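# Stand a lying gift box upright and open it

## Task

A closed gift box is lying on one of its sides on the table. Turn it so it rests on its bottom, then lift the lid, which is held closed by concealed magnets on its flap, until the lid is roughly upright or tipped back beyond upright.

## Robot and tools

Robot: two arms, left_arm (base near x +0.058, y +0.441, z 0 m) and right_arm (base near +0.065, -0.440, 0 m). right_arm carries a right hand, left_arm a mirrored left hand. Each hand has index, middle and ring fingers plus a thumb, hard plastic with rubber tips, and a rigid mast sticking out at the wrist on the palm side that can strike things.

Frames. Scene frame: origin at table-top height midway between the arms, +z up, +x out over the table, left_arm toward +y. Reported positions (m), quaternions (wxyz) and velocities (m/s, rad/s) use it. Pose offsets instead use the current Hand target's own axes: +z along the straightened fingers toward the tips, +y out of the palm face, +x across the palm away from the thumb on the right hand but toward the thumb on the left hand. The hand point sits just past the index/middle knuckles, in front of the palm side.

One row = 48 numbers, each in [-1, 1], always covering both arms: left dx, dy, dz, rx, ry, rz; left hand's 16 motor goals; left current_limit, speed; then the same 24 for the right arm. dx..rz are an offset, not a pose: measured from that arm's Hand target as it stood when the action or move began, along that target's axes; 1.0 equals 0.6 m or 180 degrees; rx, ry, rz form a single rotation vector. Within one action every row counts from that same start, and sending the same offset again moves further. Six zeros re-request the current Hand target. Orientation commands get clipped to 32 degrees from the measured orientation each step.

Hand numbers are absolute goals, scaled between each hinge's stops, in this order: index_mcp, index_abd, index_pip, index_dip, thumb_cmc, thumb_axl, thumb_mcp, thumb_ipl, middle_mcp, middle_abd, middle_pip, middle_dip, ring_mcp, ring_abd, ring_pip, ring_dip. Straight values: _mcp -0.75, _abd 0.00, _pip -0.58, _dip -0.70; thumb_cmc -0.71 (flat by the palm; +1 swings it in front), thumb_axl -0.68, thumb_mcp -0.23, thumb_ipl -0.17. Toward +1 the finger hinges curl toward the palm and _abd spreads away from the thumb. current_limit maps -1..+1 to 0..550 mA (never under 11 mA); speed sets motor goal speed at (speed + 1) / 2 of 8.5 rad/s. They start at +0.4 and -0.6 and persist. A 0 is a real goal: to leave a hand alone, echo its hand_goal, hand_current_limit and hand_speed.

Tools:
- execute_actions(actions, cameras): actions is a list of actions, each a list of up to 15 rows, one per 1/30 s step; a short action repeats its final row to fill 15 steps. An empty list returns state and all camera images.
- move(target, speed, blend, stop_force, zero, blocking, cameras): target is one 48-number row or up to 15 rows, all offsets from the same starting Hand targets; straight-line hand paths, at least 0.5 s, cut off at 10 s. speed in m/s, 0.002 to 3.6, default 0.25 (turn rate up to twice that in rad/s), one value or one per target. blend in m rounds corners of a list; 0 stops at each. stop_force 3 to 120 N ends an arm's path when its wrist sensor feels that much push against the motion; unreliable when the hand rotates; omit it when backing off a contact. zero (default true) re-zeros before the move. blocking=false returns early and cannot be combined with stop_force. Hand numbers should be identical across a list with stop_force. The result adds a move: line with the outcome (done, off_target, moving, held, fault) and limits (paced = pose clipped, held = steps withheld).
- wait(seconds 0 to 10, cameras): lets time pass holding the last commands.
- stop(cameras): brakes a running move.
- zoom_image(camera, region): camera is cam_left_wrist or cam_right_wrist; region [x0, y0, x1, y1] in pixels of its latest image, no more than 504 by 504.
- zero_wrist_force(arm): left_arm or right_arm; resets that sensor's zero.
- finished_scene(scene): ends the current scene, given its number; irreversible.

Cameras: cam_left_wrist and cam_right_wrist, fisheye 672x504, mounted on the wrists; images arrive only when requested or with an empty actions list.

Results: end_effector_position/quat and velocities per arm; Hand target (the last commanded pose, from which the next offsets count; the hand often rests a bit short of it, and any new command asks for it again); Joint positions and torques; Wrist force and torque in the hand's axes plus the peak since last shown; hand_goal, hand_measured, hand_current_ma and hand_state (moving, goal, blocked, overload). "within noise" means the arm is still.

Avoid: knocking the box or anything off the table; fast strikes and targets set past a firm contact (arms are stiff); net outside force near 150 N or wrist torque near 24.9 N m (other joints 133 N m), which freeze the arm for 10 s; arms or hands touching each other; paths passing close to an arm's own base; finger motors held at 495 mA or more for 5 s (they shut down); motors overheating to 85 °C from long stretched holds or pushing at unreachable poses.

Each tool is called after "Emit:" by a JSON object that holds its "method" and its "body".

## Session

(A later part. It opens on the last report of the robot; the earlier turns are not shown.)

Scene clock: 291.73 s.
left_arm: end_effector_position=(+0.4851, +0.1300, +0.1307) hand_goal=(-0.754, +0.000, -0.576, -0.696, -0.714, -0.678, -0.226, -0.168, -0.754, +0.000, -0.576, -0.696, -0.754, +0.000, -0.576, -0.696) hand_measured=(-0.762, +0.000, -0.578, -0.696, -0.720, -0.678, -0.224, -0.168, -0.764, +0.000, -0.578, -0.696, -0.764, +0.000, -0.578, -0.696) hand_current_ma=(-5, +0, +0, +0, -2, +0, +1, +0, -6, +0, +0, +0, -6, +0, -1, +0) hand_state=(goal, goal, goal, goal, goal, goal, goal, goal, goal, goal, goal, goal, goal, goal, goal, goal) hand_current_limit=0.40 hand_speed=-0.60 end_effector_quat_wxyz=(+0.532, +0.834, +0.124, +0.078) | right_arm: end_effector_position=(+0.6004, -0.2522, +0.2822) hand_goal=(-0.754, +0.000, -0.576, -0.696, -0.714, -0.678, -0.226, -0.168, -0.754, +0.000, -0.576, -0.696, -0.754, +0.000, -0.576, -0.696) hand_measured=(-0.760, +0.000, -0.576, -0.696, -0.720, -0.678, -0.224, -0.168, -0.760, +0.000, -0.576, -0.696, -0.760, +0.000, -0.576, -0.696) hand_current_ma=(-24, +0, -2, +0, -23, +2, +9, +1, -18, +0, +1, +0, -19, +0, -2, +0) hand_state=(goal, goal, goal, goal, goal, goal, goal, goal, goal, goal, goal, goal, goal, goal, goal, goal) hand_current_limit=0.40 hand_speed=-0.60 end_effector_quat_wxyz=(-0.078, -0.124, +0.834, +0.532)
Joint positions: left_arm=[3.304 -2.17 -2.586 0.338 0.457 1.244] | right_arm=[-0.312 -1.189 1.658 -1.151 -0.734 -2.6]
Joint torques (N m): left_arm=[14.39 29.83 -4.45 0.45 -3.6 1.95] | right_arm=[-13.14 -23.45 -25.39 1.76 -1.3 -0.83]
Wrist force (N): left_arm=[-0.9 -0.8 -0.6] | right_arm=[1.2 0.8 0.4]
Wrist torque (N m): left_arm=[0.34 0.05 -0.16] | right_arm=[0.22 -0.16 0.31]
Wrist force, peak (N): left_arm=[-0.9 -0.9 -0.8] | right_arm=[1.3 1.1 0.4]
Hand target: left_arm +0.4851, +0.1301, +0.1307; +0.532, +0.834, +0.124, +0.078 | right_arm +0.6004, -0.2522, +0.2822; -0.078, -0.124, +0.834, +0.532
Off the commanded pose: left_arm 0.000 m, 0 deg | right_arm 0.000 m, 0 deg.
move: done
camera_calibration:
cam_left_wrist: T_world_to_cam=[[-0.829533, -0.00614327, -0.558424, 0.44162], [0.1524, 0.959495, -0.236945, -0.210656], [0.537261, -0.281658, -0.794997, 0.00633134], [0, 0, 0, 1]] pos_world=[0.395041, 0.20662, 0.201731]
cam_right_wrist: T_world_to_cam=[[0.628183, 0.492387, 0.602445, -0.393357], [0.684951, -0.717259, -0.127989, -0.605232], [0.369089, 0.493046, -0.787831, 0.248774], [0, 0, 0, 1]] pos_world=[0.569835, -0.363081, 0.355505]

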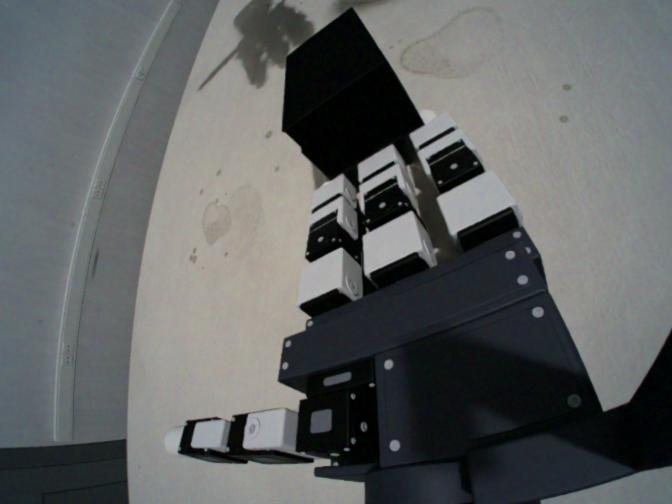

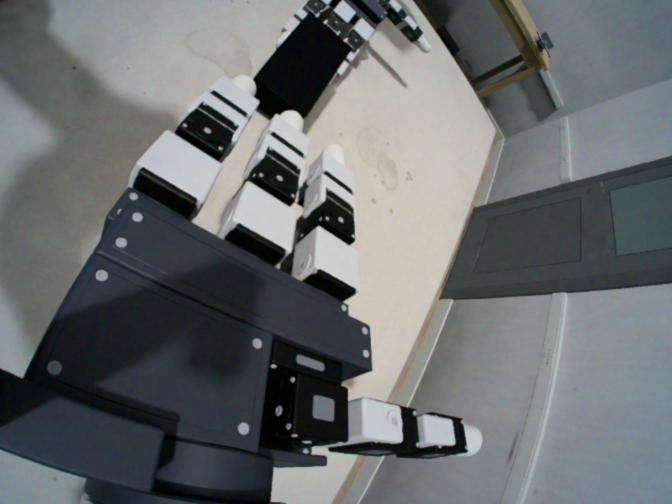

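Emit:
{"method": "move", "body": {"target": [0,0,0,0,0,0,-0.754,0,-0.576,-0.696,-0.714,-0.678,-0.226,-0.168,-0.754,0,-0.576,-0.696,-0.754,0,-0.576,-0.696,0.4,-0.6,0,-0.03,0.255,0,0,0,-0.754,0,-0.576,-0.696,-0.714,-0.678,-0.226,-0.168,-0.754,0,-0.576,-0.696,-0.754,0,-0.576,-0.696,0.4,-0.6], "speed": 0.12, "cameras": ["all"]}}

Emit:
{"method": "move", "body": {"target": [0,0,0,0,0,0,-0.754,0,-0.576,-0.696,-0.714,-0.678,-0.226,-0.168,-0.754,0,-0.576,-0.696,-0.754,0,-0.576,-0.696,0.4,-0.6,0,-0.0529,0.0247,0,0,0,-0.754,0,-0.576,-0.696,-0.714,-0.678,-0.226,-0.168,-0.754,0,-0.576,-0.696,-0.754,0,-0.576,-0.696,0.4,-0.6], "speed": 0.015, "stop_force": 6, "cameras": ["all"]}}

Scene clock: 315.63 s.
left_arm: end_effector_position=(+0.4851, +0.1301, +0.1307) hand_goal=(-0.754, +0.000, -0.576, -0.696, -0.714, -0.678, -0.226, -0.168, -0.754, +0.000, -0.576, -0.696, -0.754, +0.000, -0.576, -0.696) hand_measured=(-0.762, +0.000, -0.578, -0.696, -0.720, -0.678, -0.224, -0.168, -0.764, +0.000, -0.578, -0.696, -0.764, +0.000, -0.578, -0.696) hand_current_ma=(-5, +0, +0, +0, -2, +0, +1, +0, -6, +0, +0, +0, -6, +0, -1, +0) hand_state=(goal, goal, goal, goal, goal, goal, goal, goal, goal, goal, goal, goal, goal, goal, goal, goal) hand_current_limit=0.40 hand_speed=-0.60 end_effector_quat_wxyz=(+0.532, +0.834, +0.124, +0.078) | right_arm: end_effector_position=(+0.5626, -0.1268, +0.2013) hand_goal=(-0.754, +0.000, -0.576, -0.696, -0.714, -0.678, -0.226, -0.168, -0.754, +0.000, -0.576, -0.696, -0.754, +0.000, -0.576, -0.696) hand_measured=(-0.760, +0.000, -0.576, -0.696, -0.720, -0.678, -0.224, -0.168, -0.760, +0.000, -0.576, -0.696, -0.760, +0.000, -0.576, -0.696) hand_current_ma=(-24, +0, -2, +0, -23, +2, +9, +1, -18, +0, +1, +0, -20, +0, -2, +0) hand_state=(goal, goal, goal, goal, goal, goal, goal, goal, goal, goal, goal, goal, goal, goal, goal, goal) hand_current_limit=0.40 hand_speed=-0.60 end_effector_quat_wxyz=(-0.078, -0.124, +0.834, +0.532)
Joint positions: left_arm=[3.305 -2.169 -2.586 0.337 0.457 1.244] | right_arm=[-0.105 -1.158 1.904 -1.616 -0.585 -2.363]
Joint torques (N m): left_arm=[14.58 30.13 -4.79 0.34 -3.6 1.96] | right_arm=[11.62 -22.22 -10.45 -3.48 3.76 1.71]
Wrist force (N): left_arm=[-1.1 -0.6 -0.6] | right_arm=[1.3 0.8 0.8]
Wrist torque (N m): left_arm=[0.37 0.07 -0.18] | right_arm=[0.18 -0.22 0.18]
Wrist force, peak (N): left_arm=[-1.0 -1.1 -0.7] | right_arm=[1.3 0.7 1.3]
Hand target: left_arm +0.4851, +0.1301, +0.1307; +0.532, +0.834, +0.124, +0.078 | right_arm +0.5626, -0.1267, +0.2013; -0.078, -0.124, +0.834, +0.532
Off the commanded pose: left_arm 0.000 m, 0 deg | right_arm 0.000 m, 0 deg.
move: done
camera_calibration:
cam_left_wrist: T_world_to_cam=[[-0.829557, -0.00598732, -0.558389, 0.441591], [0.152523, 0.959492, -0.236881, -0.210813], [0.537188, -0.281674, -0.79504, 0.00640046], [0, 0, 0, 1]] pos_world=[0.395041, 0.20672, 0.201731]
cam_right_wrist: T_world_to_cam=[[0.628147, 0.492424, 0.602453, -0.382593], [0.684985, -0.717233, -0.127957, -0.499771], [0.36909, 0.493047, -0.787831, 0.137161], [0, 0, 0, 1]] pos_world=[0.532035, -0.237681, 0.274605]

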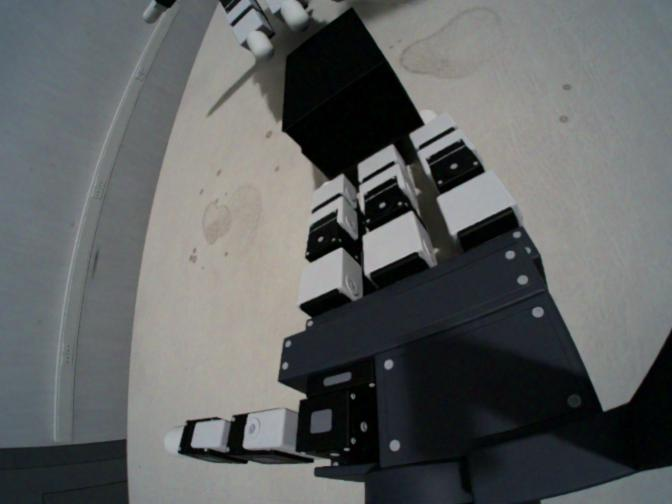

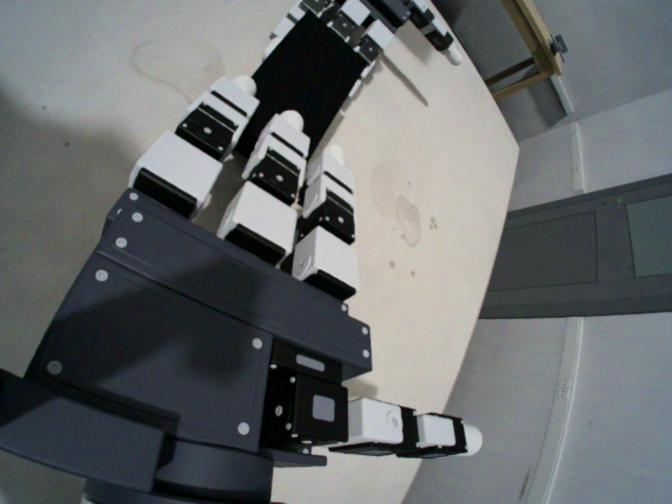

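Scene clock: 318.27 s.
left_arm: end_effector_position=(+0.4851, +0.1301, +0.1307) hand_goal=(-0.754, +0.000, -0.576, -0.696, -0.714, -0.678, -0.226, -0.168, -0.754, +0.000, -0.576, -0.696, -0.754, +0.000, -0.576, -0.696) hand_measured=(-0.764, +0.000, -0.578, -0.696, -0.720, -0.678, -0.224, -0.168, -0.768, +0.000, -0.580, -0.696, -0.770, +0.000, -0.582, -0.696) hand_current_ma=(-6, +0, +0, +0, -2, +0, +1, +0, -11, +0, -1, +0, -12, +0, -2, +0) hand_state=(goal, goal, goal, goal, goal, goal, goal, goal, goal, goal, goal, goal, goal, goal, goal, goal) hand_current_limit=0.40 hand_speed=-0.60 end_effector_quat_wxyz=(+0.532, +0.834, +0.124, +0.078) | right_arm: end_effector_position=(+0.5626, -0.1267, +0.1805) hand_goal=(-0.754, +0.000, -0.576, -0.696, -0.714, -0.678, -0.226, -0.168, -0.754, +0.000, -0.576, -0.696, -0.754, +0.000, -0.576, -0.696) hand_measured=(-0.760, +0.000, -0.576, -0.696, -0.720, -0.678, -0.224, -0.168, -0.726, +0.000, -0.556, -0.686, -0.728, +0.000, -0.556, -0.686) hand_current_ma=(-23, -2, +0, +0, -24, +2, +9, +1, +117, +0, +72, +34, +106, +0, +76, +35) hand_state=(goal, goal, goal, goal, goal, goal, goal, goal, blocked, goal, goal, goal, blocked, goal, blocked, goal) hand_current_limit=0.40 hand_speed=-0.60 end_effector_quat_wxyz=(-0.078, -0.124, +0.834, +0.532)
Joint positions: left_arm=[3.305 -2.169 -2.586 0.337 0.457 1.244] | right_arm=[-0.105 -1.121 1.919 -1.668 -0.585 -2.363]
Joint torques (N m): left_arm=[12.13 30.22 -3.84 1.22 -3.48 1.98] | right_arm=[10.95 -51.41 -22.86 1.05 1.85 1.36]
Wrist force (N): left_arm=[-1.0 -0.9 -0.8] | right_arm=[1.3 2.7 -0.5]
Wrist torque (N m): left_arm=[0.34 0.02 -0.16] | right_arm=[0.04 -0.20 0.28]
Wrist force, peak (N): left_arm=[-0.9 -2.1 -1.2] | right_arm=[1.4 5.0 -4.5]
Hand target: left_arm +0.4851, +0.1301, +0.1307; +0.532, +0.834, +0.124, +0.078 | right_arm +0.5626, -0.1267, +0.1805; -0.078, -0.124, +0.834, +0.532 (not the last commanded pose)
Off the commanded pose: left_arm 0.000 m, 0 deg | right_arm 0.014 m, 0 deg.
move: contact (right_arm)
camera_calibration:
cam_left_wrist: T_world_to_cam=[[-0.829557, -0.00598732, -0.558389, 0.441591], [0.152523, 0.959492, -0.236881, -0.210813], [0.537188, -0.281674, -0.79504, 0.00640046], [0, 0, 0, 1]] pos_world=[0.395041, 0.20672, 0.201731]
cam_right_wrist: T_world_to_cam=[[0.628147, 0.492424, 0.602453, -0.370111], [0.684985, -0.717233, -0.127957, -0.502361], [0.36909, 0.493047, -0.787831, 0.120725], [0, 0, 0, 1]] pos_world=[0.532035, -0.237581, 0.253805]

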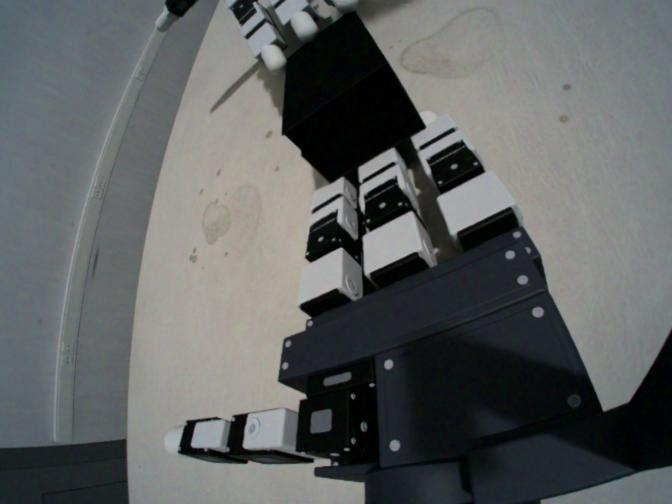

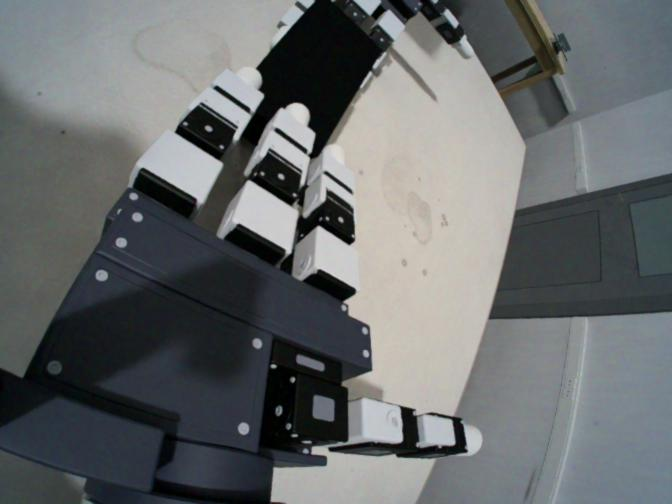

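Emit:
{"method": "move", "body": {"target": [[0,-0.0317,-0.068,0,0,0,-0.754,0,-0.576,-0.696,-0.714,-0.678,-0.226,-0.168,-0.754,0,-0.576,-0.696,-0.754,0,-0.576,-0.696,0.4,-0.6,0,0,0,0,0,0,-0.754,0,-0.576,-0.696,-0.714,-0.678,-0.226,-0.168,-0.754,0,-0.576,-0.696,-0.754,0,-0.576,-0.696,0.4,-0.6]], "speed": 0.015, "cameras": ["all"]}}

Scene clock: 328.03 s.
left_arm: end_effector_position=(+0.4721, +0.1731, +0.1307) hand_goal=(-0.754, +0.000, -0.576, -0.696, -0.714, -0.678, -0.226, -0.168, -0.754, +0.000, -0.576, -0.696, -0.754, +0.000, -0.576, -0.696) hand_measured=(-0.764, +0.000, -0.578, -0.696, -0.720, -0.678, -0.224, -0.168, -0.768, +0.000, -0.580, -0.696, -0.770, +0.000, -0.582, -0.696) hand_current_ma=(-6, +0, +0, +0, -2, +0, +1, +0, -11, +0, -1, +0, -12, +0, -2, +0) hand_state=(goal, goal, goal, goal, goal, goal, goal, goal, goal, goal, goal, goal, goal, goal, goal, goal) hand_current_limit=0.40 hand_speed=-0.60 end_effector_quat_wxyz=(+0.532, +0.834, +0.124, +0.078) | right_arm: end_effector_position=(+0.5626, -0.1267, +0.1805) hand_goal=(-0.754, +0.000, -0.576, -0.696, -0.714, -0.678, -0.226, -0.168, -0.754, +0.000, -0.576, -0.696, -0.754, +0.000, -0.576, -0.696) hand_measured=(-0.760, +0.000, -0.576, -0.696, -0.720, -0.678, -0.224, -0.168, -0.726, +0.000, -0.556, -0.686, -0.728, +0.000, -0.556, -0.686) hand_current_ma=(-23, -2, +0, +0, -24, +2, +9, +1, +117, +0, +72, +34, +106, +0, +76, +35) hand_state=(goal, goal, goal, goal, goal, goal, goal, goal, blocked, goal, goal, goal, blocked, goal, blocked, goal) hand_current_limit=0.40 hand_speed=-0.60 end_effector_quat_wxyz=(-0.078, -0.124, +0.834, +0.532)
Joint positions: left_arm=[3.451 -2.029 -2.664 -0.029 0.436 1.58] | right_arm=[-0.105 -1.121 1.919 -1.668 -0.585 -2.363]
Joint torques (N m): left_arm=[13.41 26.49 -3.23 0.31 -0.15 2.23] | right_arm=[1.3 -51.06 -21.76 0.04 -1.01 0.08]
Wrist force (N): left_arm=[-1.2 -0.3 -0.4] | right_arm=[1.3 2.7 0.5]
Wrist torque (N m): left_arm=[0.29 0.08 -0.23] | right_arm=[-0.06 -0.24 0.27]
Wrist force, peak (N): left_arm=[-1.1 -1.2 -1.0] | right_arm=[1.5 3.0 0.5]
Hand target: left_arm +0.4721, +0.1732, +0.1307; +0.532, +0.834, +0.124, +0.078 | right_arm +0.5626, -0.1267, +0.1805; -0.078, -0.124, +0.834, +0.532
Off the commanded pose: left_arm 0.000 m, 0 deg | right_arm 0.000 m, 0 deg.
move: done
camera_calibration:
cam_left_wrist: T_world_to_cam=[[-0.829546, -0.0062236, -0.558404, 0.431039], [0.152331, 0.959495, -0.236991, -0.249978], [0.537261, -0.281657, -0.794997, 0.0255085], [0, 0, 0, 1]] pos_world=[0.381941, 0.24972, 0.201731]
cam_right_wrist: T_world_to_cam=[[0.628147, 0.492424, 0.602453, -0.370111], [0.684985, -0.717233, -0.127957, -0.502361], [0.36909, 0.493047, -0.787831, 0.120725], [0, 0, 0, 1]] pos_world=[0.532035, -0.237581, 0.253805]

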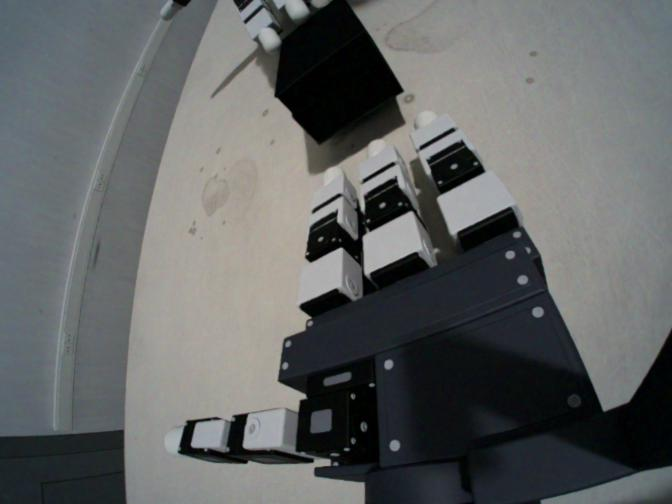

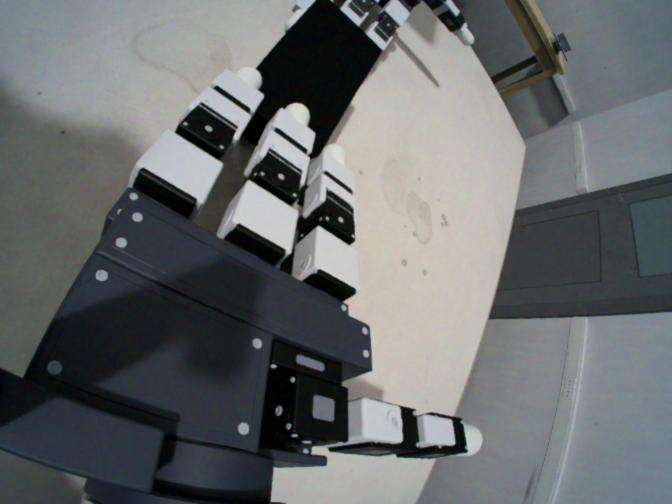

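Emit:
{"method": "move", "body": {"target": [[0,0.1228,-0.131,0,0,0,-0.754,0,-0.576,-0.696,-0.714,-0.678,-0.226,-0.168,-0.754,0,-0.576,-0.696,-0.754,0,-0.576,-0.696,0.4,-0.6,0,0.0785,-0.147,0,0,0,-0.754,0,-0.576,-0.696,-0.714,-0.678,-0.226,-0.168,-0.754,0,-0.576,-0.696,-0.754,0,-0.576,-0.696,0.4,-0.6]], "speed": 0.1, "cameras": ["all"]}}

Emit:
{"method": "zoom_image", "body": {"camera": "cam_left_wrist", "region": [230, 0, 430, 160]}}

Emit:
{"method": "zoom_image", "body": {"camera": "cam_right_wrist", "region": [230, 0, 430, 160]}}

Scene clock: 338.03 s.
left_arm: end_effector_position=(+0.4605, +0.2115, +0.2307) hand_goal=(-0.754, +0.000, -0.576, -0.696, -0.714, -0.678, -0.226, -0.168, -0.754, +0.000, -0.576, -0.696, -0.754, +0.000, -0.576, -0.696) hand_measured=(-0.764, +0.000, -0.578, -0.696, -0.720, -0.678, -0.224, -0.168, -0.768, +0.000, -0.580, -0.696, -0.770, +0.000, -0.582, -0.696) hand_current_ma=(-6, +0, +0, +0, -2, +0, +1, +0, -11, +0, -1, +0, -12, +0, -2, +0) hand_state=(goal, goal, goal, goal, goal, goal, goal, goal, goal, goal, goal, goal, goal, goal, goal, goal) hand_current_limit=0.40 hand_speed=-0.60 end_effector_quat_wxyz=(+0.532, +0.834, +0.124, +0.079) | right_arm: end_effector_position=(+0.5799, -0.1842, +0.2604) hand_goal=(-0.754, +0.000, -0.576, -0.696, -0.714, -0.678, -0.226, -0.168, -0.754, +0.000, -0.576, -0.696, -0.754, +0.000, -0.576, -0.696) hand_measured=(-0.760, +0.000, -0.576, -0.696, -0.720, -0.678, -0.224, -0.168, -0.760, +0.000, -0.576, -0.694, -0.760, +0.000, -0.576, -0.694) hand_current_ma=(-24, -2, +0, +0, -24, +2, +9, +1, -18, +0, +1, +7, -18, +0, +1, +7) hand_state=(goal, goal, goal, goal, goal, goal, goal, goal, goal, goal, goal, goal, goal, goal, goal, goal) hand_current_limit=0.40 hand_speed=-0.60 end_effector_quat_wxyz=(-0.078, -0.124, +0.834, +0.532)
Joint positions: left_arm=[3.59 -1.417 -2.606 -0.987 0.458 1.899] | right_arm=[-0.205 -1.218 1.781 -1.331 -0.654 -2.489]
Joint torques (N m): left_arm=[14.87 13.67 24.16 0.01 -0.02 1.89] | right_arm=[-13.63 -51.18 -25.13 1.45 -1.06 -0.83]
Wrist force (N): left_arm=[-1.1 -0.4 -0.7] | right_arm=[1.0 0.7 0.5]
Wrist torque (N m): left_arm=[0.30 0.02 -0.20] | right_arm=[0.19 -0.17 0.32]
Wrist force, peak (N): left_arm=[-1.2 -0.1 -1.3] | right_arm=[1.5 3.2 0.7]
Hand target: left_arm +0.4605, +0.2116, +0.2307; +0.532, +0.834, +0.124, +0.078 | right_arm +0.5799, -0.1842, +0.2605; -0.078, -0.124, +0.834, +0.532
Off the commanded pose: left_arm 0.000 m, 0 deg | right_arm 0.000 m, 0 deg.
move: done
camera_calibration:
cam_left_wrist: T_world_to_cam=[[-0.829475, -0.00628747, -0.558509, 0.477602], [0.152262, 0.95952, -0.236935, -0.26137], [0.53739, -0.281572, -0.79494, 0.121912], [0, 0, 0, 1]] pos_world=[0.370441, 0.28812, 0.301731]
cam_right_wrist: T_world_to_cam=[[0.628106, 0.492467, 0.602462, -0.400705], [0.685022, -0.717203, -0.127921, -0.545183], [0.36909, 0.493048, -0.78783, 0.205674], [0, 0, 0, 1]] pos_world=[0.549235, -0.295081, 0.333705]

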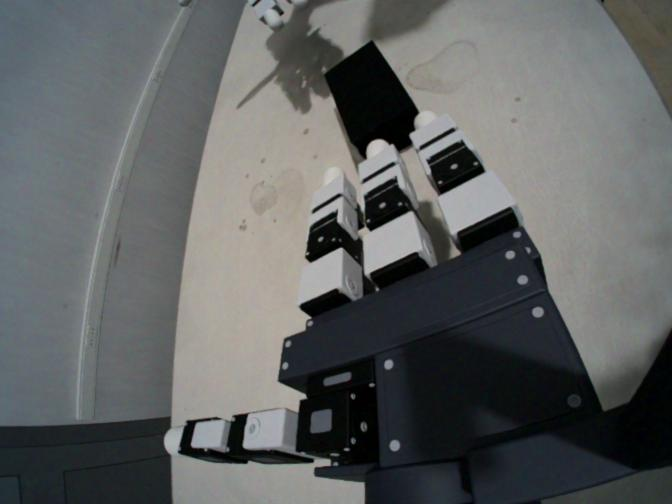

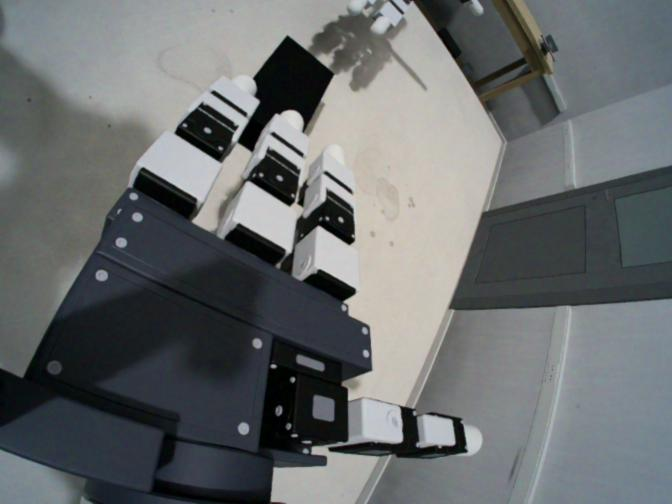

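Scaled by 2.520 from the camera's 672x504 image, which has a finer 960x720 frame.

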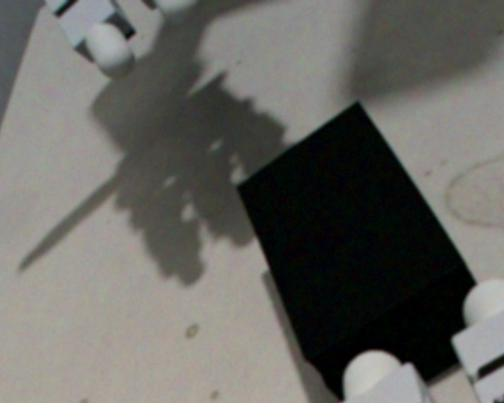

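Scaled by 2.520 from the camera's 672x504 image, which has a finer 960x720 frame.

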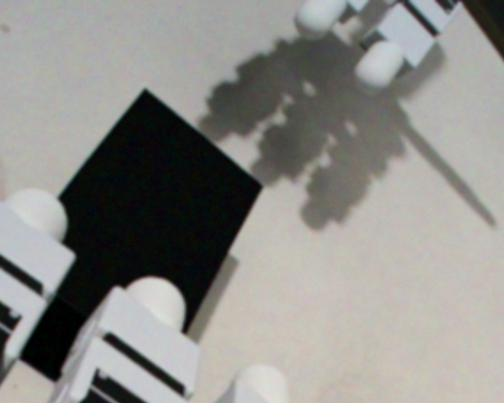

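Emit:
{"method": "move", "body": {"target": [[0.053,-0.0665,0.2773,0.111,0,0,-0.274,0,-0.576,-0.696,-0.714,-0.678,-0.226,-0.168,0.89,0,-0.576,-0.696,0.89,0,-0.576,-0.696,0.9,-0.6,0,0,0,0,0,0,-0.754,0,-0.576,-0.696,-0.714,-0.678,-0.226,-0.168,-0.754,0,-0.576,-0.696,-0.754,0,-0.576,-0.696,0.4,-0.6]], "speed": 0.08, "cameras": ["all"]}}

Emit:
{"method": "zoom_image", "body": {"camera": "cam_left_wrist", "region": [250, 0, 500, 220]}}

Emit:
{"method": "zoom_image", "body": {"camera": "cam_right_wrist", "region": [230, 0, 430, 160]}}

Scene clock: 426.53 s.
left_arm: end_effector_position=(+0.5296, +0.0927, +0.1243) hand_goal=(-0.274, +0.000, -0.576, -0.696, -0.714, -0.678, -0.226, -0.168, +0.890, +0.000, -0.576, -0.696, +0.890, +0.000, -0.576, -0.696) hand_measured=(-0.292, +0.000, -0.578, -0.696, -0.720, -0.678, -0.224, -0.168, +0.882, +0.000, -0.578, -0.696, +0.884, +0.000, -0.580, -0.696) hand_current_ma=(-18, +0, +0, +0, -2, +0, +1, +0, -4, +0, -1, +0, -3, +0, -1, +0) hand_state=(goal, goal, goal, goal, goal, goal, goal, goal, goal, goal, goal, goal, goal, goal, goal, goal) hand_current_limit=0.90 hand_speed=-0.60 end_effector_quat_wxyz=(+0.379, +0.914, +0.136, +0.056) | right_arm: end_effector_position=(+0.5799, -0.1842, +0.2605) hand_goal=(-0.754, +0.000, -0.576, -0.696, -0.714, -0.678, -0.226, -0.168, -0.754, +0.000, -0.576, -0.696, -0.754, +0.000, -0.576, -0.696) hand_measured=(-0.760, +0.000, -0.576, -0.696, -0.720, -0.678, -0.224, -0.168, -0.760, +0.000, -0.576, -0.694, -0.760, +0.000, -0.576, -0.694) hand_current_ma=(-24, -2, +0, +0, -24, +2, +9, +1, -18, +0, +1, +7, -18, +0, +1, +7) hand_state=(goal, goal, goal, goal, goal, goal, goal, goal, goal, goal, goal, goal, goal, goal, goal, goal) hand_current_limit=0.40 hand_speed=-0.60 end_effector_quat_wxyz=(-0.078, -0.124, +0.834, +0.532)
Joint positions: left_arm=[3.131 -1.925 -2.407 -0.08 0.833 1.138] | right_arm=[-0.205 -1.218 1.781 -1.331 -0.654 -2.489]
Joint torques (N m): left_arm=[-13.26 17.96 18.01 4.77 0.23 -1.68] | right_arm=[-13.32 -48.36 -24.78 1.54 -1.12 -0.85]
Wrist force (N): left_arm=[-0.9 -0.2 -0.4] | right_arm=[1.3 0.8 0.5]
Wrist torque (N m): left_arm=[0.19 0.05 -0.06] | right_arm=[0.20 -0.20 0.33]
Wrist force, peak (N): left_arm=[-1.4 -0.2 -1.1] | right_arm=[1.6 0.9 0.7]
Hand target: left_arm +0.5297, +0.0926, +0.1242; +0.379, +0.914, +0.136, +0.056 | right_arm +0.5799, -0.1842, +0.2605; -0.078, -0.124, +0.834, +0.532
Off the commanded pose: left_arm 0.000 m, 0 deg | right_arm 0.000 m, 0 deg.
move: done
camera_calibration:
cam_left_wrist: T_world_to_cam=[[-0.880722, 0.163191, -0.444631, 0.472006], [0.144628, 0.986592, 0.0756249, -0.220356], [0.451011, 0.00229838, -0.892516, -0.0016918], [0, 0, 0, 1]] pos_world=[0.448339, 0.140379, 0.225023]
cam_right_wrist: T_world_to_cam=[[0.628106, 0.492467, 0.602462, -0.400705], [0.685022, -0.717203, -0.127921, -0.545183], [0.36909, 0.493048, -0.78783, 0.205674], [0, 0, 0, 1]] pos_world=[0.549235, -0.295081, 0.333705]

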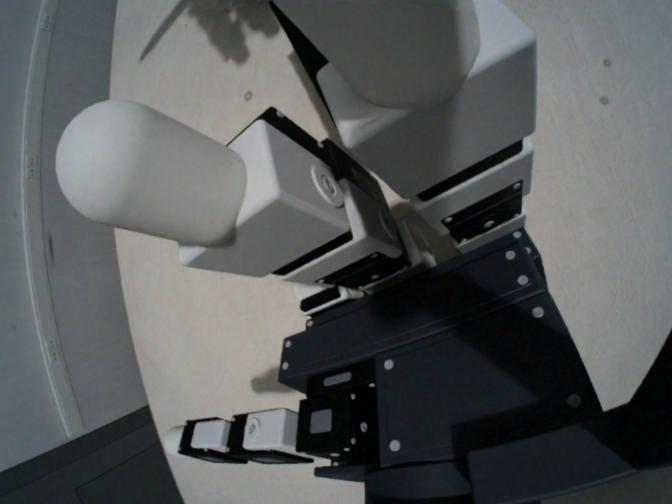

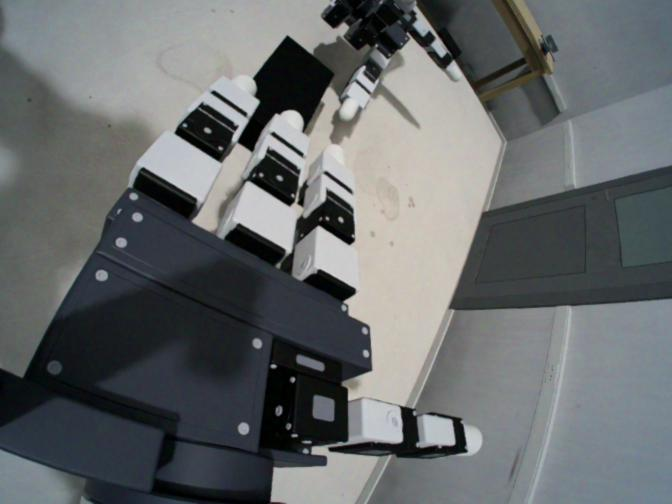

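Scaled by 2.016 from the camera's 672x504 image, which has a finer 960x720 frame.

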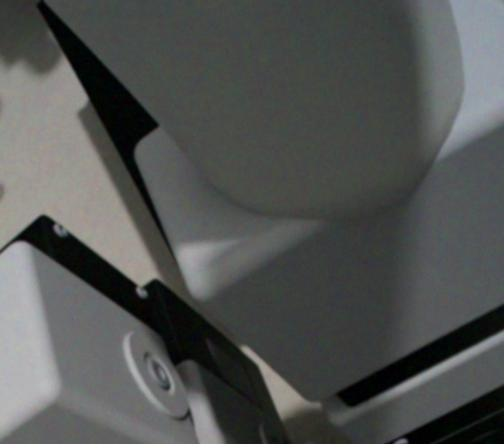

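Scaled by 2.520 from the camera's 672x504 image, which has a finer 960x720 frame.

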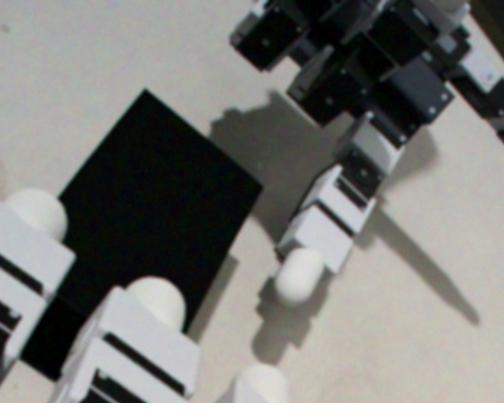

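Emit:
{"method": "move", "body": {"target": [[0,-0.0536,0.0536,0,0,0,-0.274,0,-0.576,-0.696,-0.714,-0.678,-0.226,-0.168,0.89,0,-0.576,-0.696,0.89,0,-0.576,-0.696,0.9,-0.6,0,0,0,0,0,0,-0.754,0,-0.576,-0.696,-0.714,-0.678,-0.226,-0.168,-0.754,0,-0.576,-0.696,-0.754,0,-0.576,-0.696,0.4,-0.6]], "speed": 0.03, "stop_force": 4}}

Emit:
{"method": "move", "body": {"target": [[-0.075,0,0,0,0,0,-0.274,0,-0.576,-0.696,-0.714,-0.678,-0.226,-0.168,0.89,0,-0.576,-0.696,0.89,0,-0.576,-0.696,0.9,-0.6,0,0,0,0,0,0,-0.754,0,-0.576,-0.696,-0.714,-0.678,-0.226,-0.168,-0.754,0,-0.576,-0.696,-0.754,0,-0.576,-0.696,0.4,-0.6]], "speed": 0.015, "stop_force": 3, "cameras": ["all"]}}

Emit:
{"method": "zoom_image", "body": {"camera": "cam_right_wrist", "region": [230, 0, 430, 160]}}

Scene clock: 439.80 s.
left_arm: end_effector_position=(+0.5296, +0.0926, +0.0927) hand_goal=(-0.274, +0.000, -0.576, -0.696, -0.714, -0.678, -0.226, -0.168, +0.890, +0.000, -0.576, -0.696, +0.890, +0.000, -0.576, -0.696) hand_measured=(-0.278, +0.000, -0.578, -0.696, -0.720, -0.678, -0.224, -0.168, +0.882, +0.000, -0.578, -0.696, +0.884, +0.000, -0.580, -0.696) hand_current_ma=(-1, +0, +0, +0, -3, +0, +1, +0, -4, +0, -1, +0, -3, +0, -1, +0) hand_state=(goal, goal, goal, goal, goal, goal, goal, goal, goal, goal, goal, goal, goal, goal, goal, goal) hand_current_limit=0.90 hand_speed=-0.60 end_effector_quat_wxyz=(+0.379, +0.914, +0.135, +0.056) | right_arm: end_effector_position=(+0.5799, -0.1842, +0.2605) hand_goal=(-0.754, +0.000, -0.576, -0.696, -0.714, -0.678, -0.226, -0.168, -0.754, +0.000, -0.576, -0.696, -0.754, +0.000, -0.576, -0.696) hand_measured=(-0.760, +0.000, -0.576, -0.696, -0.720, -0.678, -0.224, -0.168, -0.760, +0.000, -0.576, -0.694, -0.760, +0.000, -0.576, -0.694) hand_current_ma=(-24, -2, +0, +0, -24, +2, +9, +1, -18, +0, +1, +7, -18, +0, +1, +7) hand_state=(goal, goal, goal, goal, goal, goal, goal, goal, goal, goal, goal, goal, goal, goal, goal, goal) hand_current_limit=0.40 hand_speed=-0.60 end_effector_quat_wxyz=(-0.078, -0.124, +0.834, +0.532)
Joint positions: left_arm=[3.131 -2.03 -2.412 0.03 0.833 1.138] | right_arm=[-0.205 -1.218 1.781 -1.331 -0.654 -2.489]
Joint torques (N m): left_arm=[7.75 31.69 11.55 0.56 -0.02 0.6] | right_arm=[-12.47 -43.5 -23.99 1.35 -1.13 -0.7]
Wrist force (N): left_arm=[-1.2 0.3 -0.8] | right_arm=[1.1 0.8 0.5]
Wrist torque (N m): left_arm=[0.24 0.11 -0.14] | right_arm=[0.20 -0.18 0.32]
Wrist force, peak (N): left_arm=[-1.1 3.0 -4.8] | right_arm=[1.4 1.0 0.5]
Hand target: left_arm +0.5296, +0.0926, +0.0927; +0.379, +0.914, +0.135, +0.056 (not the last commanded pose) | right_arm +0.5799, -0.1842, +0.2605; -0.078, -0.124, +0.834, +0.532
Off the commanded pose: left_arm 0.014 m, 0 deg | right_arm 0.000 m, 0 deg.
move: contact (left_arm)

Scene clock: 443.83 s.
left_arm: end_effector_position=(+0.4865, +0.0796, +0.0927) hand_goal=(-0.274, +0.000, -0.576, -0.696, -0.714, -0.678, -0.226, -0.168, +0.890, +0.000, -0.576, -0.696, +0.890, +0.000, -0.576, -0.696) hand_measured=(-0.278, +0.000, -0.578, -0.696, -0.720, -0.678, -0.224, -0.168, +0.882, +0.000, -0.578, -0.696, +0.884, +0.000, -0.580, -0.696) hand_current_ma=(-2, +0, +0, +0, -3, +0, +1, +0, -4, +0, -1, +0, -3, +0, -1, +0) hand_state=(goal, goal, goal, goal, goal, goal, goal, goal, goal, goal, goal, goal, goal, goal, goal, goal) hand_current_limit=0.90 hand_speed=-0.60 end_effector_quat_wxyz=(+0.379, +0.914, +0.135, +0.056) | right_arm: end_effector_position=(+0.5799, -0.1842, +0.2605) hand_goal=(-0.754, +0.000, -0.576, -0.696, -0.714, -0.678, -0.226, -0.168, -0.754, +0.000, -0.576, -0.696, -0.754, +0.000, -0.576, -0.696) hand_measured=(-0.760, +0.000, -0.576, -0.696, -0.720, -0.678, -0.224, -0.168, -0.760, +0.000, -0.576, -0.694, -0.760, +0.000, -0.576, -0.694) hand_current_ma=(-24, -2, +0, +0, -24, +2, +9, +1, -18, +0, +1, +7, -18, +0, +1, +7) hand_state=(goal, goal, goal, goal, goal, goal, goal, goal, goal, goal, goal, goal, goal, goal, goal, goal) hand_current_limit=0.40 hand_speed=-0.60 end_effector_quat_wxyz=(-0.078, -0.124, +0.834, +0.532)
Joint positions: left_arm=[3.091 -2.011 -2.506 0.139 0.846 1.087] | right_arm=[-0.205 -1.218 1.781 -1.331 -0.654 -2.489]
Joint torques (N m): left_arm=[-14.17 28.38 0.38 4.69 0.47 -1.74] | right_arm=[-12.12 -38.9 -24.47 1.45 -0.95 -0.63]
Wrist force (N): left_arm=[-0.5 0.0 -0.5] | right_arm=[1.2 0.7 0.7]
Wrist torque (N m): left_arm=[0.19 0.04 -0.05] | right_arm=[0.18 -0.20 0.33]
Wrist force, peak (N): left_arm=[-1.2 0.3 -0.9] | right_arm=[1.3 1.0 0.5]
Hand target: left_arm +0.4865, +0.0796, +0.0927; +0.379, +0.914, +0.135, +0.056 | right_arm +0.5799, -0.1842, +0.2605; -0.078, -0.124, +0.834, +0.532
Off the commanded pose: left_arm 0.000 m, 0 deg | right_arm 0.000 m, 0 deg.
move: done
camera_calibration:
cam_left_wrist: T_world_to_cam=[[-0.88082, 0.163683, -0.444256, 0.422099], [0.144916, 0.986509, 0.0761501, -0.198928], [0.450727, 0.0026949, -0.892658, -0.010243], [0, 0, 0, 1]] pos_world=[0.405238, 0.127182, 0.193525]
cam_right_wrist: T_world_to_cam=[[0.628106, 0.492467, 0.602462, -0.400705], [0.685022, -0.717203, -0.127921, -0.545183], [0.36909, 0.493048, -0.78783, 0.205674], [0, 0, 0, 1]] pos_world=[0.549235, -0.295081, 0.333705]

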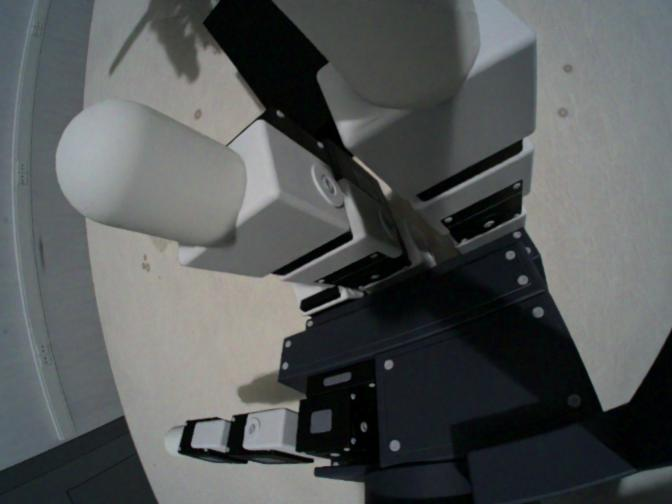

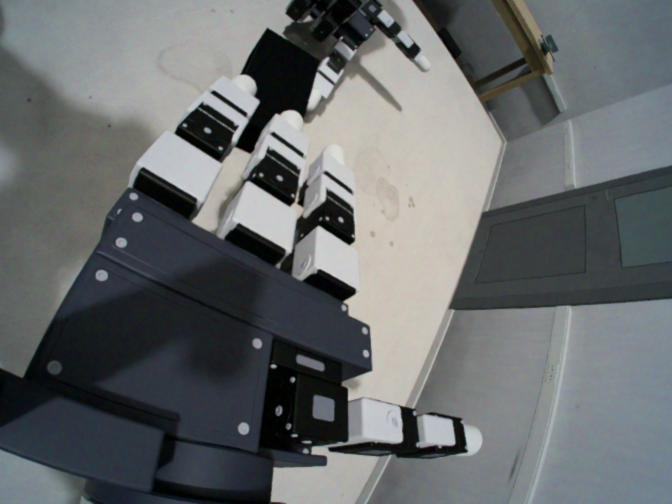

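Scaled by 2.520 from the camera's 672x504 image, which has a finer 960x720 frame.

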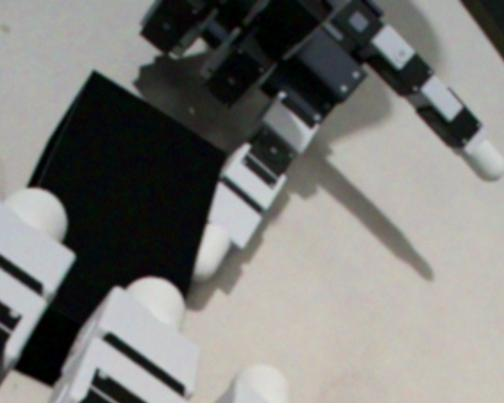

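Emit:
{"method": "move", "body": {"target": [[0,0.0236,-0.0236,0,0,0,-0.274,0,-0.576,-0.696,-0.714,-0.678,-0.226,-0.168,0.89,0,-0.576,-0.696,0.89,0,-0.576,-0.696,0.9,-0.6,0,0,0,0,0,0,-0.754,0,-0.576,-0.696,-0.714,-0.678,-0.226,-0.168,-0.754,0,-0.576,-0.696,-0.754,0,-0.576,-0.696,0.4,-0.6]], "speed": 0.02, "stop_force": 8, "cameras": ["all"]}}

Emit:
{"method": "zoom_image", "body": {"camera": "cam_right_wrist", "region": [230, 0, 370, 130]}}

Emit:
{"method": "zoom_image", "body": {"camera": "cam_left_wrist", "region": [180, 0, 380, 200]}}

Scene clock: 473.97 s.
left_arm: end_effector_position=(+0.4865, +0.0795, +0.1127) hand_goal=(-0.274, +0.000, -0.576, -0.696, -0.714, -0.678, -0.226, -0.168, +0.890, +0.000, -0.576, -0.696, +0.890, +0.000, -0.576, -0.696) hand_measured=(-0.280, +0.000, -0.578, -0.696, -0.720, -0.678, -0.224, -0.168, +0.882, +0.000, -0.578, -0.696, +0.884, +0.000, -0.580, -0.696) hand_current_ma=(-3, +0, +0, +0, -3, +0, +1, +0, -4, +0, -1, +0, -3, +0, -1, +0) hand_state=(goal, goal, goal, goal, goal, goal, goal, goal, goal, goal, goal, goal, goal, goal, goal, goal) hand_current_limit=0.90 hand_speed=-0.60 end_effector_quat_wxyz=(+0.379, +0.914, +0.135, +0.056) | right_arm: end_effector_position=(+0.5799, -0.1842, +0.2605) hand_goal=(-0.754, +0.000, -0.576, -0.696, -0.714, -0.678, -0.226, -0.168, -0.754, +0.000, -0.576, -0.696, -0.754, +0.000, -0.576, -0.696) hand_measured=(-0.760, +0.000, -0.576, -0.696, -0.720, -0.678, -0.224, -0.168, -0.760, +0.000, -0.576, -0.694, -0.760, +0.000, -0.576, -0.694) hand_current_ma=(-24, -2, +0, +0, -24, +2, +9, +1, -18, +0, +1, +7, -18, +0, +1, +7) hand_state=(goal, goal, goal, goal, goal, goal, goal, goal, goal, goal, goal, goal, goal, goal, goal, goal) hand_current_limit=0.40 hand_speed=-0.60 end_effector_quat_wxyz=(-0.078, -0.124, +0.834, +0.532)
Joint positions: left_arm=[3.091 -1.934 -2.504 0.06 0.846 1.087] | right_arm=[-0.205 -1.218 1.781 -1.331 -0.654 -2.489]
Joint torques (N m): left_arm=[7.23 29.04 16.7 0.62 0.13 1.96] | right_arm=[-12.24 -34.11 -24.46 1.41 -1.17 -0.43]
Wrist force (N): left_arm=[-1.0 0.0 -0.5] | right_arm=[1.3 0.8 0.6]
Wrist torque (N m): left_arm=[0.23 0.07 -0.08] | right_arm=[0.19 -0.21 0.34]
Wrist force, peak (N): left_arm=[-0.9 0.1 -0.8] | right_arm=[1.5 0.6 0.7]
Hand target: left_arm +0.4866, +0.0796, +0.1127; +0.379, +0.914, +0.135, +0.056 | right_arm +0.5799, -0.1842, +0.2605; -0.078, -0.124, +0.834, +0.532
Off the commanded pose: left_arm 0.000 m, 0 deg | right_arm 0.000 m, 0 deg.
move: done
camera_calibration:
cam_left_wrist: T_world_to_cam=[[-0.880801, 0.16377, -0.444263, 0.430967], [0.145038, 0.986495, 0.0761003, -0.200488], [0.450726, 0.0025942, -0.892658, 0.00762305], [0, 0, 0, 1]] pos_world=[0.405238, 0.127182, 0.213525]
cam_right_wrist: T_world_to_cam=[[0.628106, 0.492467, 0.602462, -0.400705], [0.685022, -0.717203, -0.127921, -0.545183], [0.36909, 0.493048, -0.78783, 0.205674], [0, 0, 0, 1]] pos_world=[0.549235, -0.295081, 0.333705]

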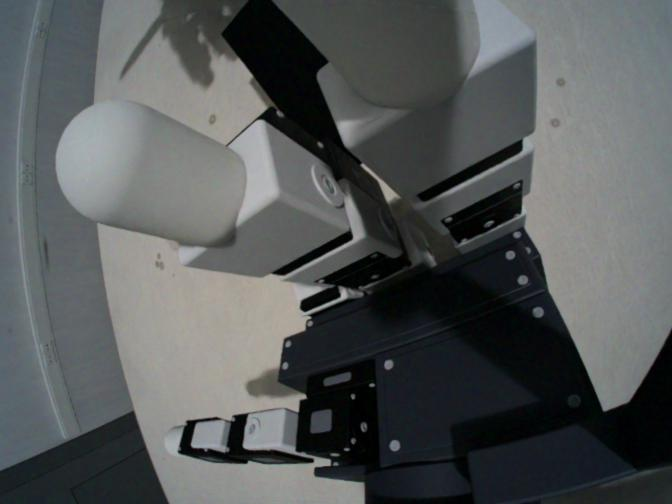

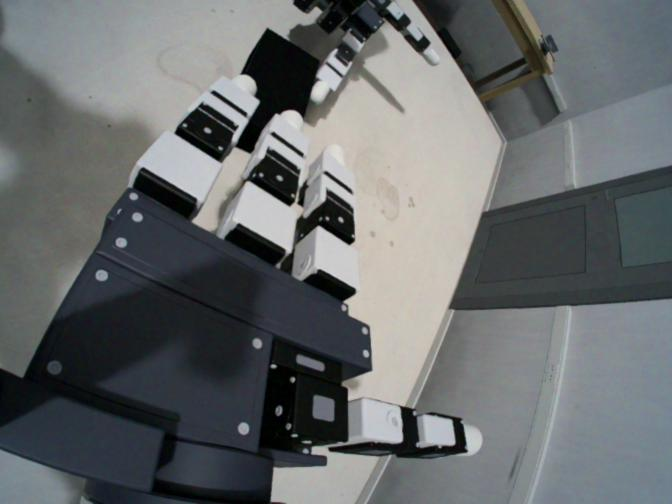

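Scaled by 3.600 from the camera's 672x504 image, which has a finer 960x720 frame.

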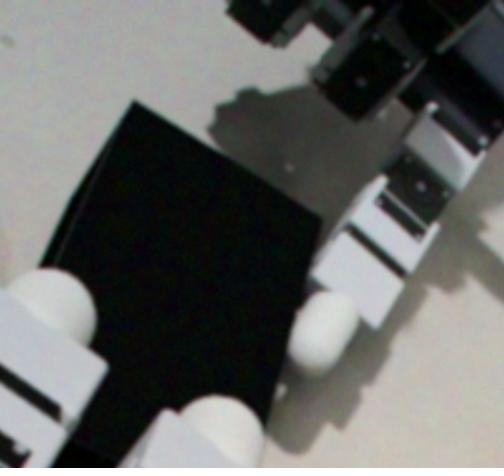

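Scaled by 2.520 from the camera's 672x504 image, which has a finer 960x720 frame.

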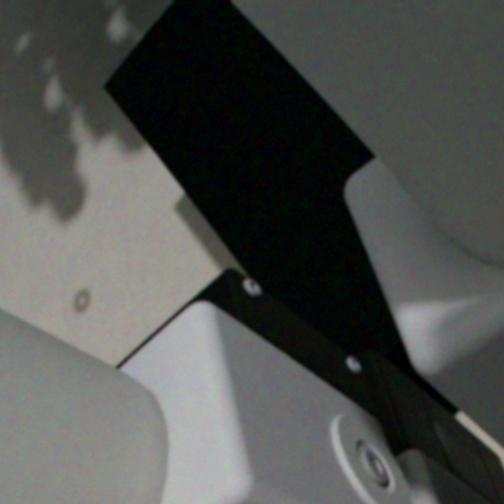

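Emit:
{"method": "move", "body": {"target": [[0.06,0,0,0,0,0,-0.274,0,-0.576,-0.696,-0.714,-0.678,-0.226,-0.168,0.89,0,-0.576,-0.696,0.89,0,-0.576,-0.696,0.9,-0.6,0,0,0,0,0,0,-0.754,0,-0.576,-0.696,-0.714,-0.678,-0.226,-0.168,-0.754,0,-0.576,-0.696,-0.754,0,-0.576,-0.696,0.4,-0.6],[0.3,0.082,-0.224,0,0,0,-0.754,0,-0.576,-0.696,-0.714,-0.678,-0.226,-0.168,-0.754,0,-0.576,-0.696,-0.754,0,-0.576,-0.696,0.9,-0.6,0,0,0,0,0,0,-0.754,0,-0.576,-0.696,-0.714,-0.678,-0.226,-0.168,-0.754,0,-0.576,-0.696,-0.754,0,-0.576,-0.696,0.4,-0.6]], "speed": 0.2, "cameras": ["all"]}}

Emit:
{"method": "zoom_image", "body": {"camera": "cam_left_wrist", "region": [420, 30, 640, 250]}}

Scene clock: 497.03 s.
left_arm: end_effector_position=(+0.6415, +0.1894, +0.2424) hand_goal=(-0.754, +0.000, -0.576, -0.696, -0.714, -0.678, -0.226, -0.168, -0.754, +0.000, -0.576, -0.696, -0.754, +0.000, -0.576, -0.696) hand_measured=(-0.758, +0.000, -0.578, -0.696, -0.720, -0.678, -0.224, -0.168, -0.758, +0.000, -0.578, -0.696, -0.758, +0.000, -0.580, -0.696) hand_current_ma=(-1, +0, +0, +0, -3, +0, +1, +0, -1, +0, -1, +0, -1, +0, -1, +0) hand_state=(goal, goal, goal, goal, goal, goal, goal, goal, goal, goal, goal, goal, goal, goal, goal, goal) hand_current_limit=0.90 hand_speed=-0.60 end_effector_quat_wxyz=(+0.379, +0.914, +0.135, +0.056) | right_arm: end_effector_position=(+0.5799, -0.1842, +0.2605) hand_goal=(-0.754, +0.000, -0.576, -0.696, -0.714, -0.678, -0.226, -0.168, -0.754, +0.000, -0.576, -0.696, -0.754, +0.000, -0.576, -0.696) hand_measured=(-0.760, +0.000, -0.576, -0.696, -0.720, -0.678, -0.224, -0.168, -0.760, +0.000, -0.576, -0.694, -0.760, +0.000, -0.576, -0.694) hand_current_ma=(-24, -2, +0, +0, -24, +2, +9, +1, -18, +0, +1, +7, -18, +0, +1, +7) hand_state=(goal, goal, goal, goal, goal, goal, goal, goal, goal, goal, goal, goal, goal, goal, goal, goal) hand_current_limit=0.40 hand_speed=-0.60 end_effector_quat_wxyz=(-0.078, -0.124, +0.834, +0.532)
Joint positions: left_arm=[3.333 -1.754 -2.068 -0.778 0.792 1.411] | right_arm=[-0.205 -1.218 1.781 -1.331 -0.654 -2.489]
Joint torques (N m): left_arm=[14.27 18.68 27.3 0.6 -0.67 2.1] | right_arm=[-11.4 -27.57 -24.57 1.43 -1 -0.32]
Wrist force (N): left_arm=[-0.9 -0.3 -0.4] | right_arm=[1.1 0.8 0.6]
Wrist torque (N m): left_arm=[0.21 0.07 -0.15] | right_arm=[0.19 -0.19 0.32]
Wrist force, peak (N): left_arm=[-1.7 -0.2 0.0] | right_arm=[1.3 1.1 0.7]
Hand target: left_arm +0.6415, +0.1894, +0.2424; +0.379, +0.914, +0.135, +0.056 | right_arm +0.5799, -0.1842, +0.2605; -0.078, -0.124, +0.834, +0.532
Off the commanded pose: left_arm 0.000 m, 0 deg | right_arm 0.000 m, 0 deg.
move: done
camera_calibration:
cam_left_wrist: T_world_to_cam=[[-0.88082, 0.163683, -0.444256, 0.607098], [0.144916, 0.986509, 0.0761501, -0.3412], [0.450727, 0.0026949, -0.892658, 0.0531398], [0, 0, 0, 1]] pos_world=[0.560238, 0.237082, 0.343125]
cam_right_wrist: T_world_to_cam=[[0.628106, 0.492467, 0.602462, -0.400705], [0.685022, -0.717203, -0.127921, -0.545183], [0.36909, 0.493048, -0.78783, 0.205674], [0, 0, 0, 1]] pos_world=[0.549235, -0.295081, 0.333705]

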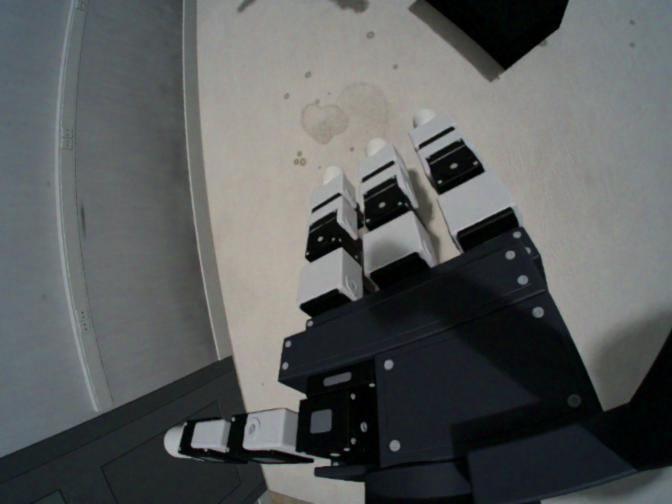

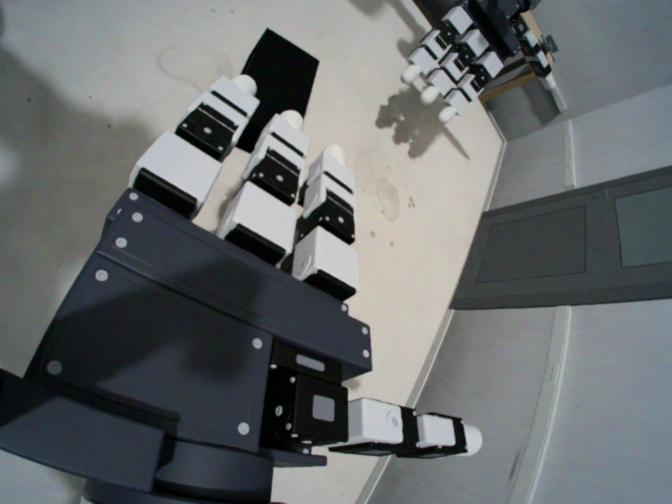

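Scaled by 2.291 from the camera's 672x504 image, which has a finer 960x720 frame.

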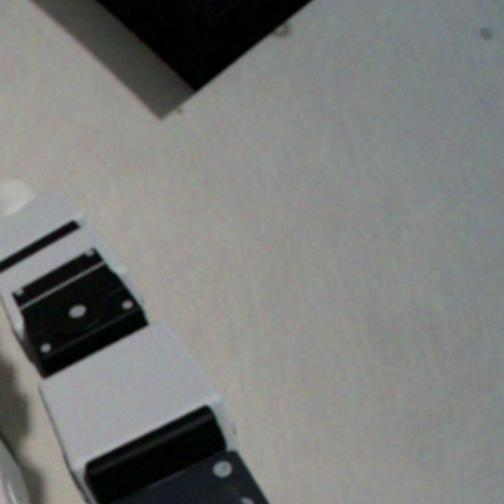

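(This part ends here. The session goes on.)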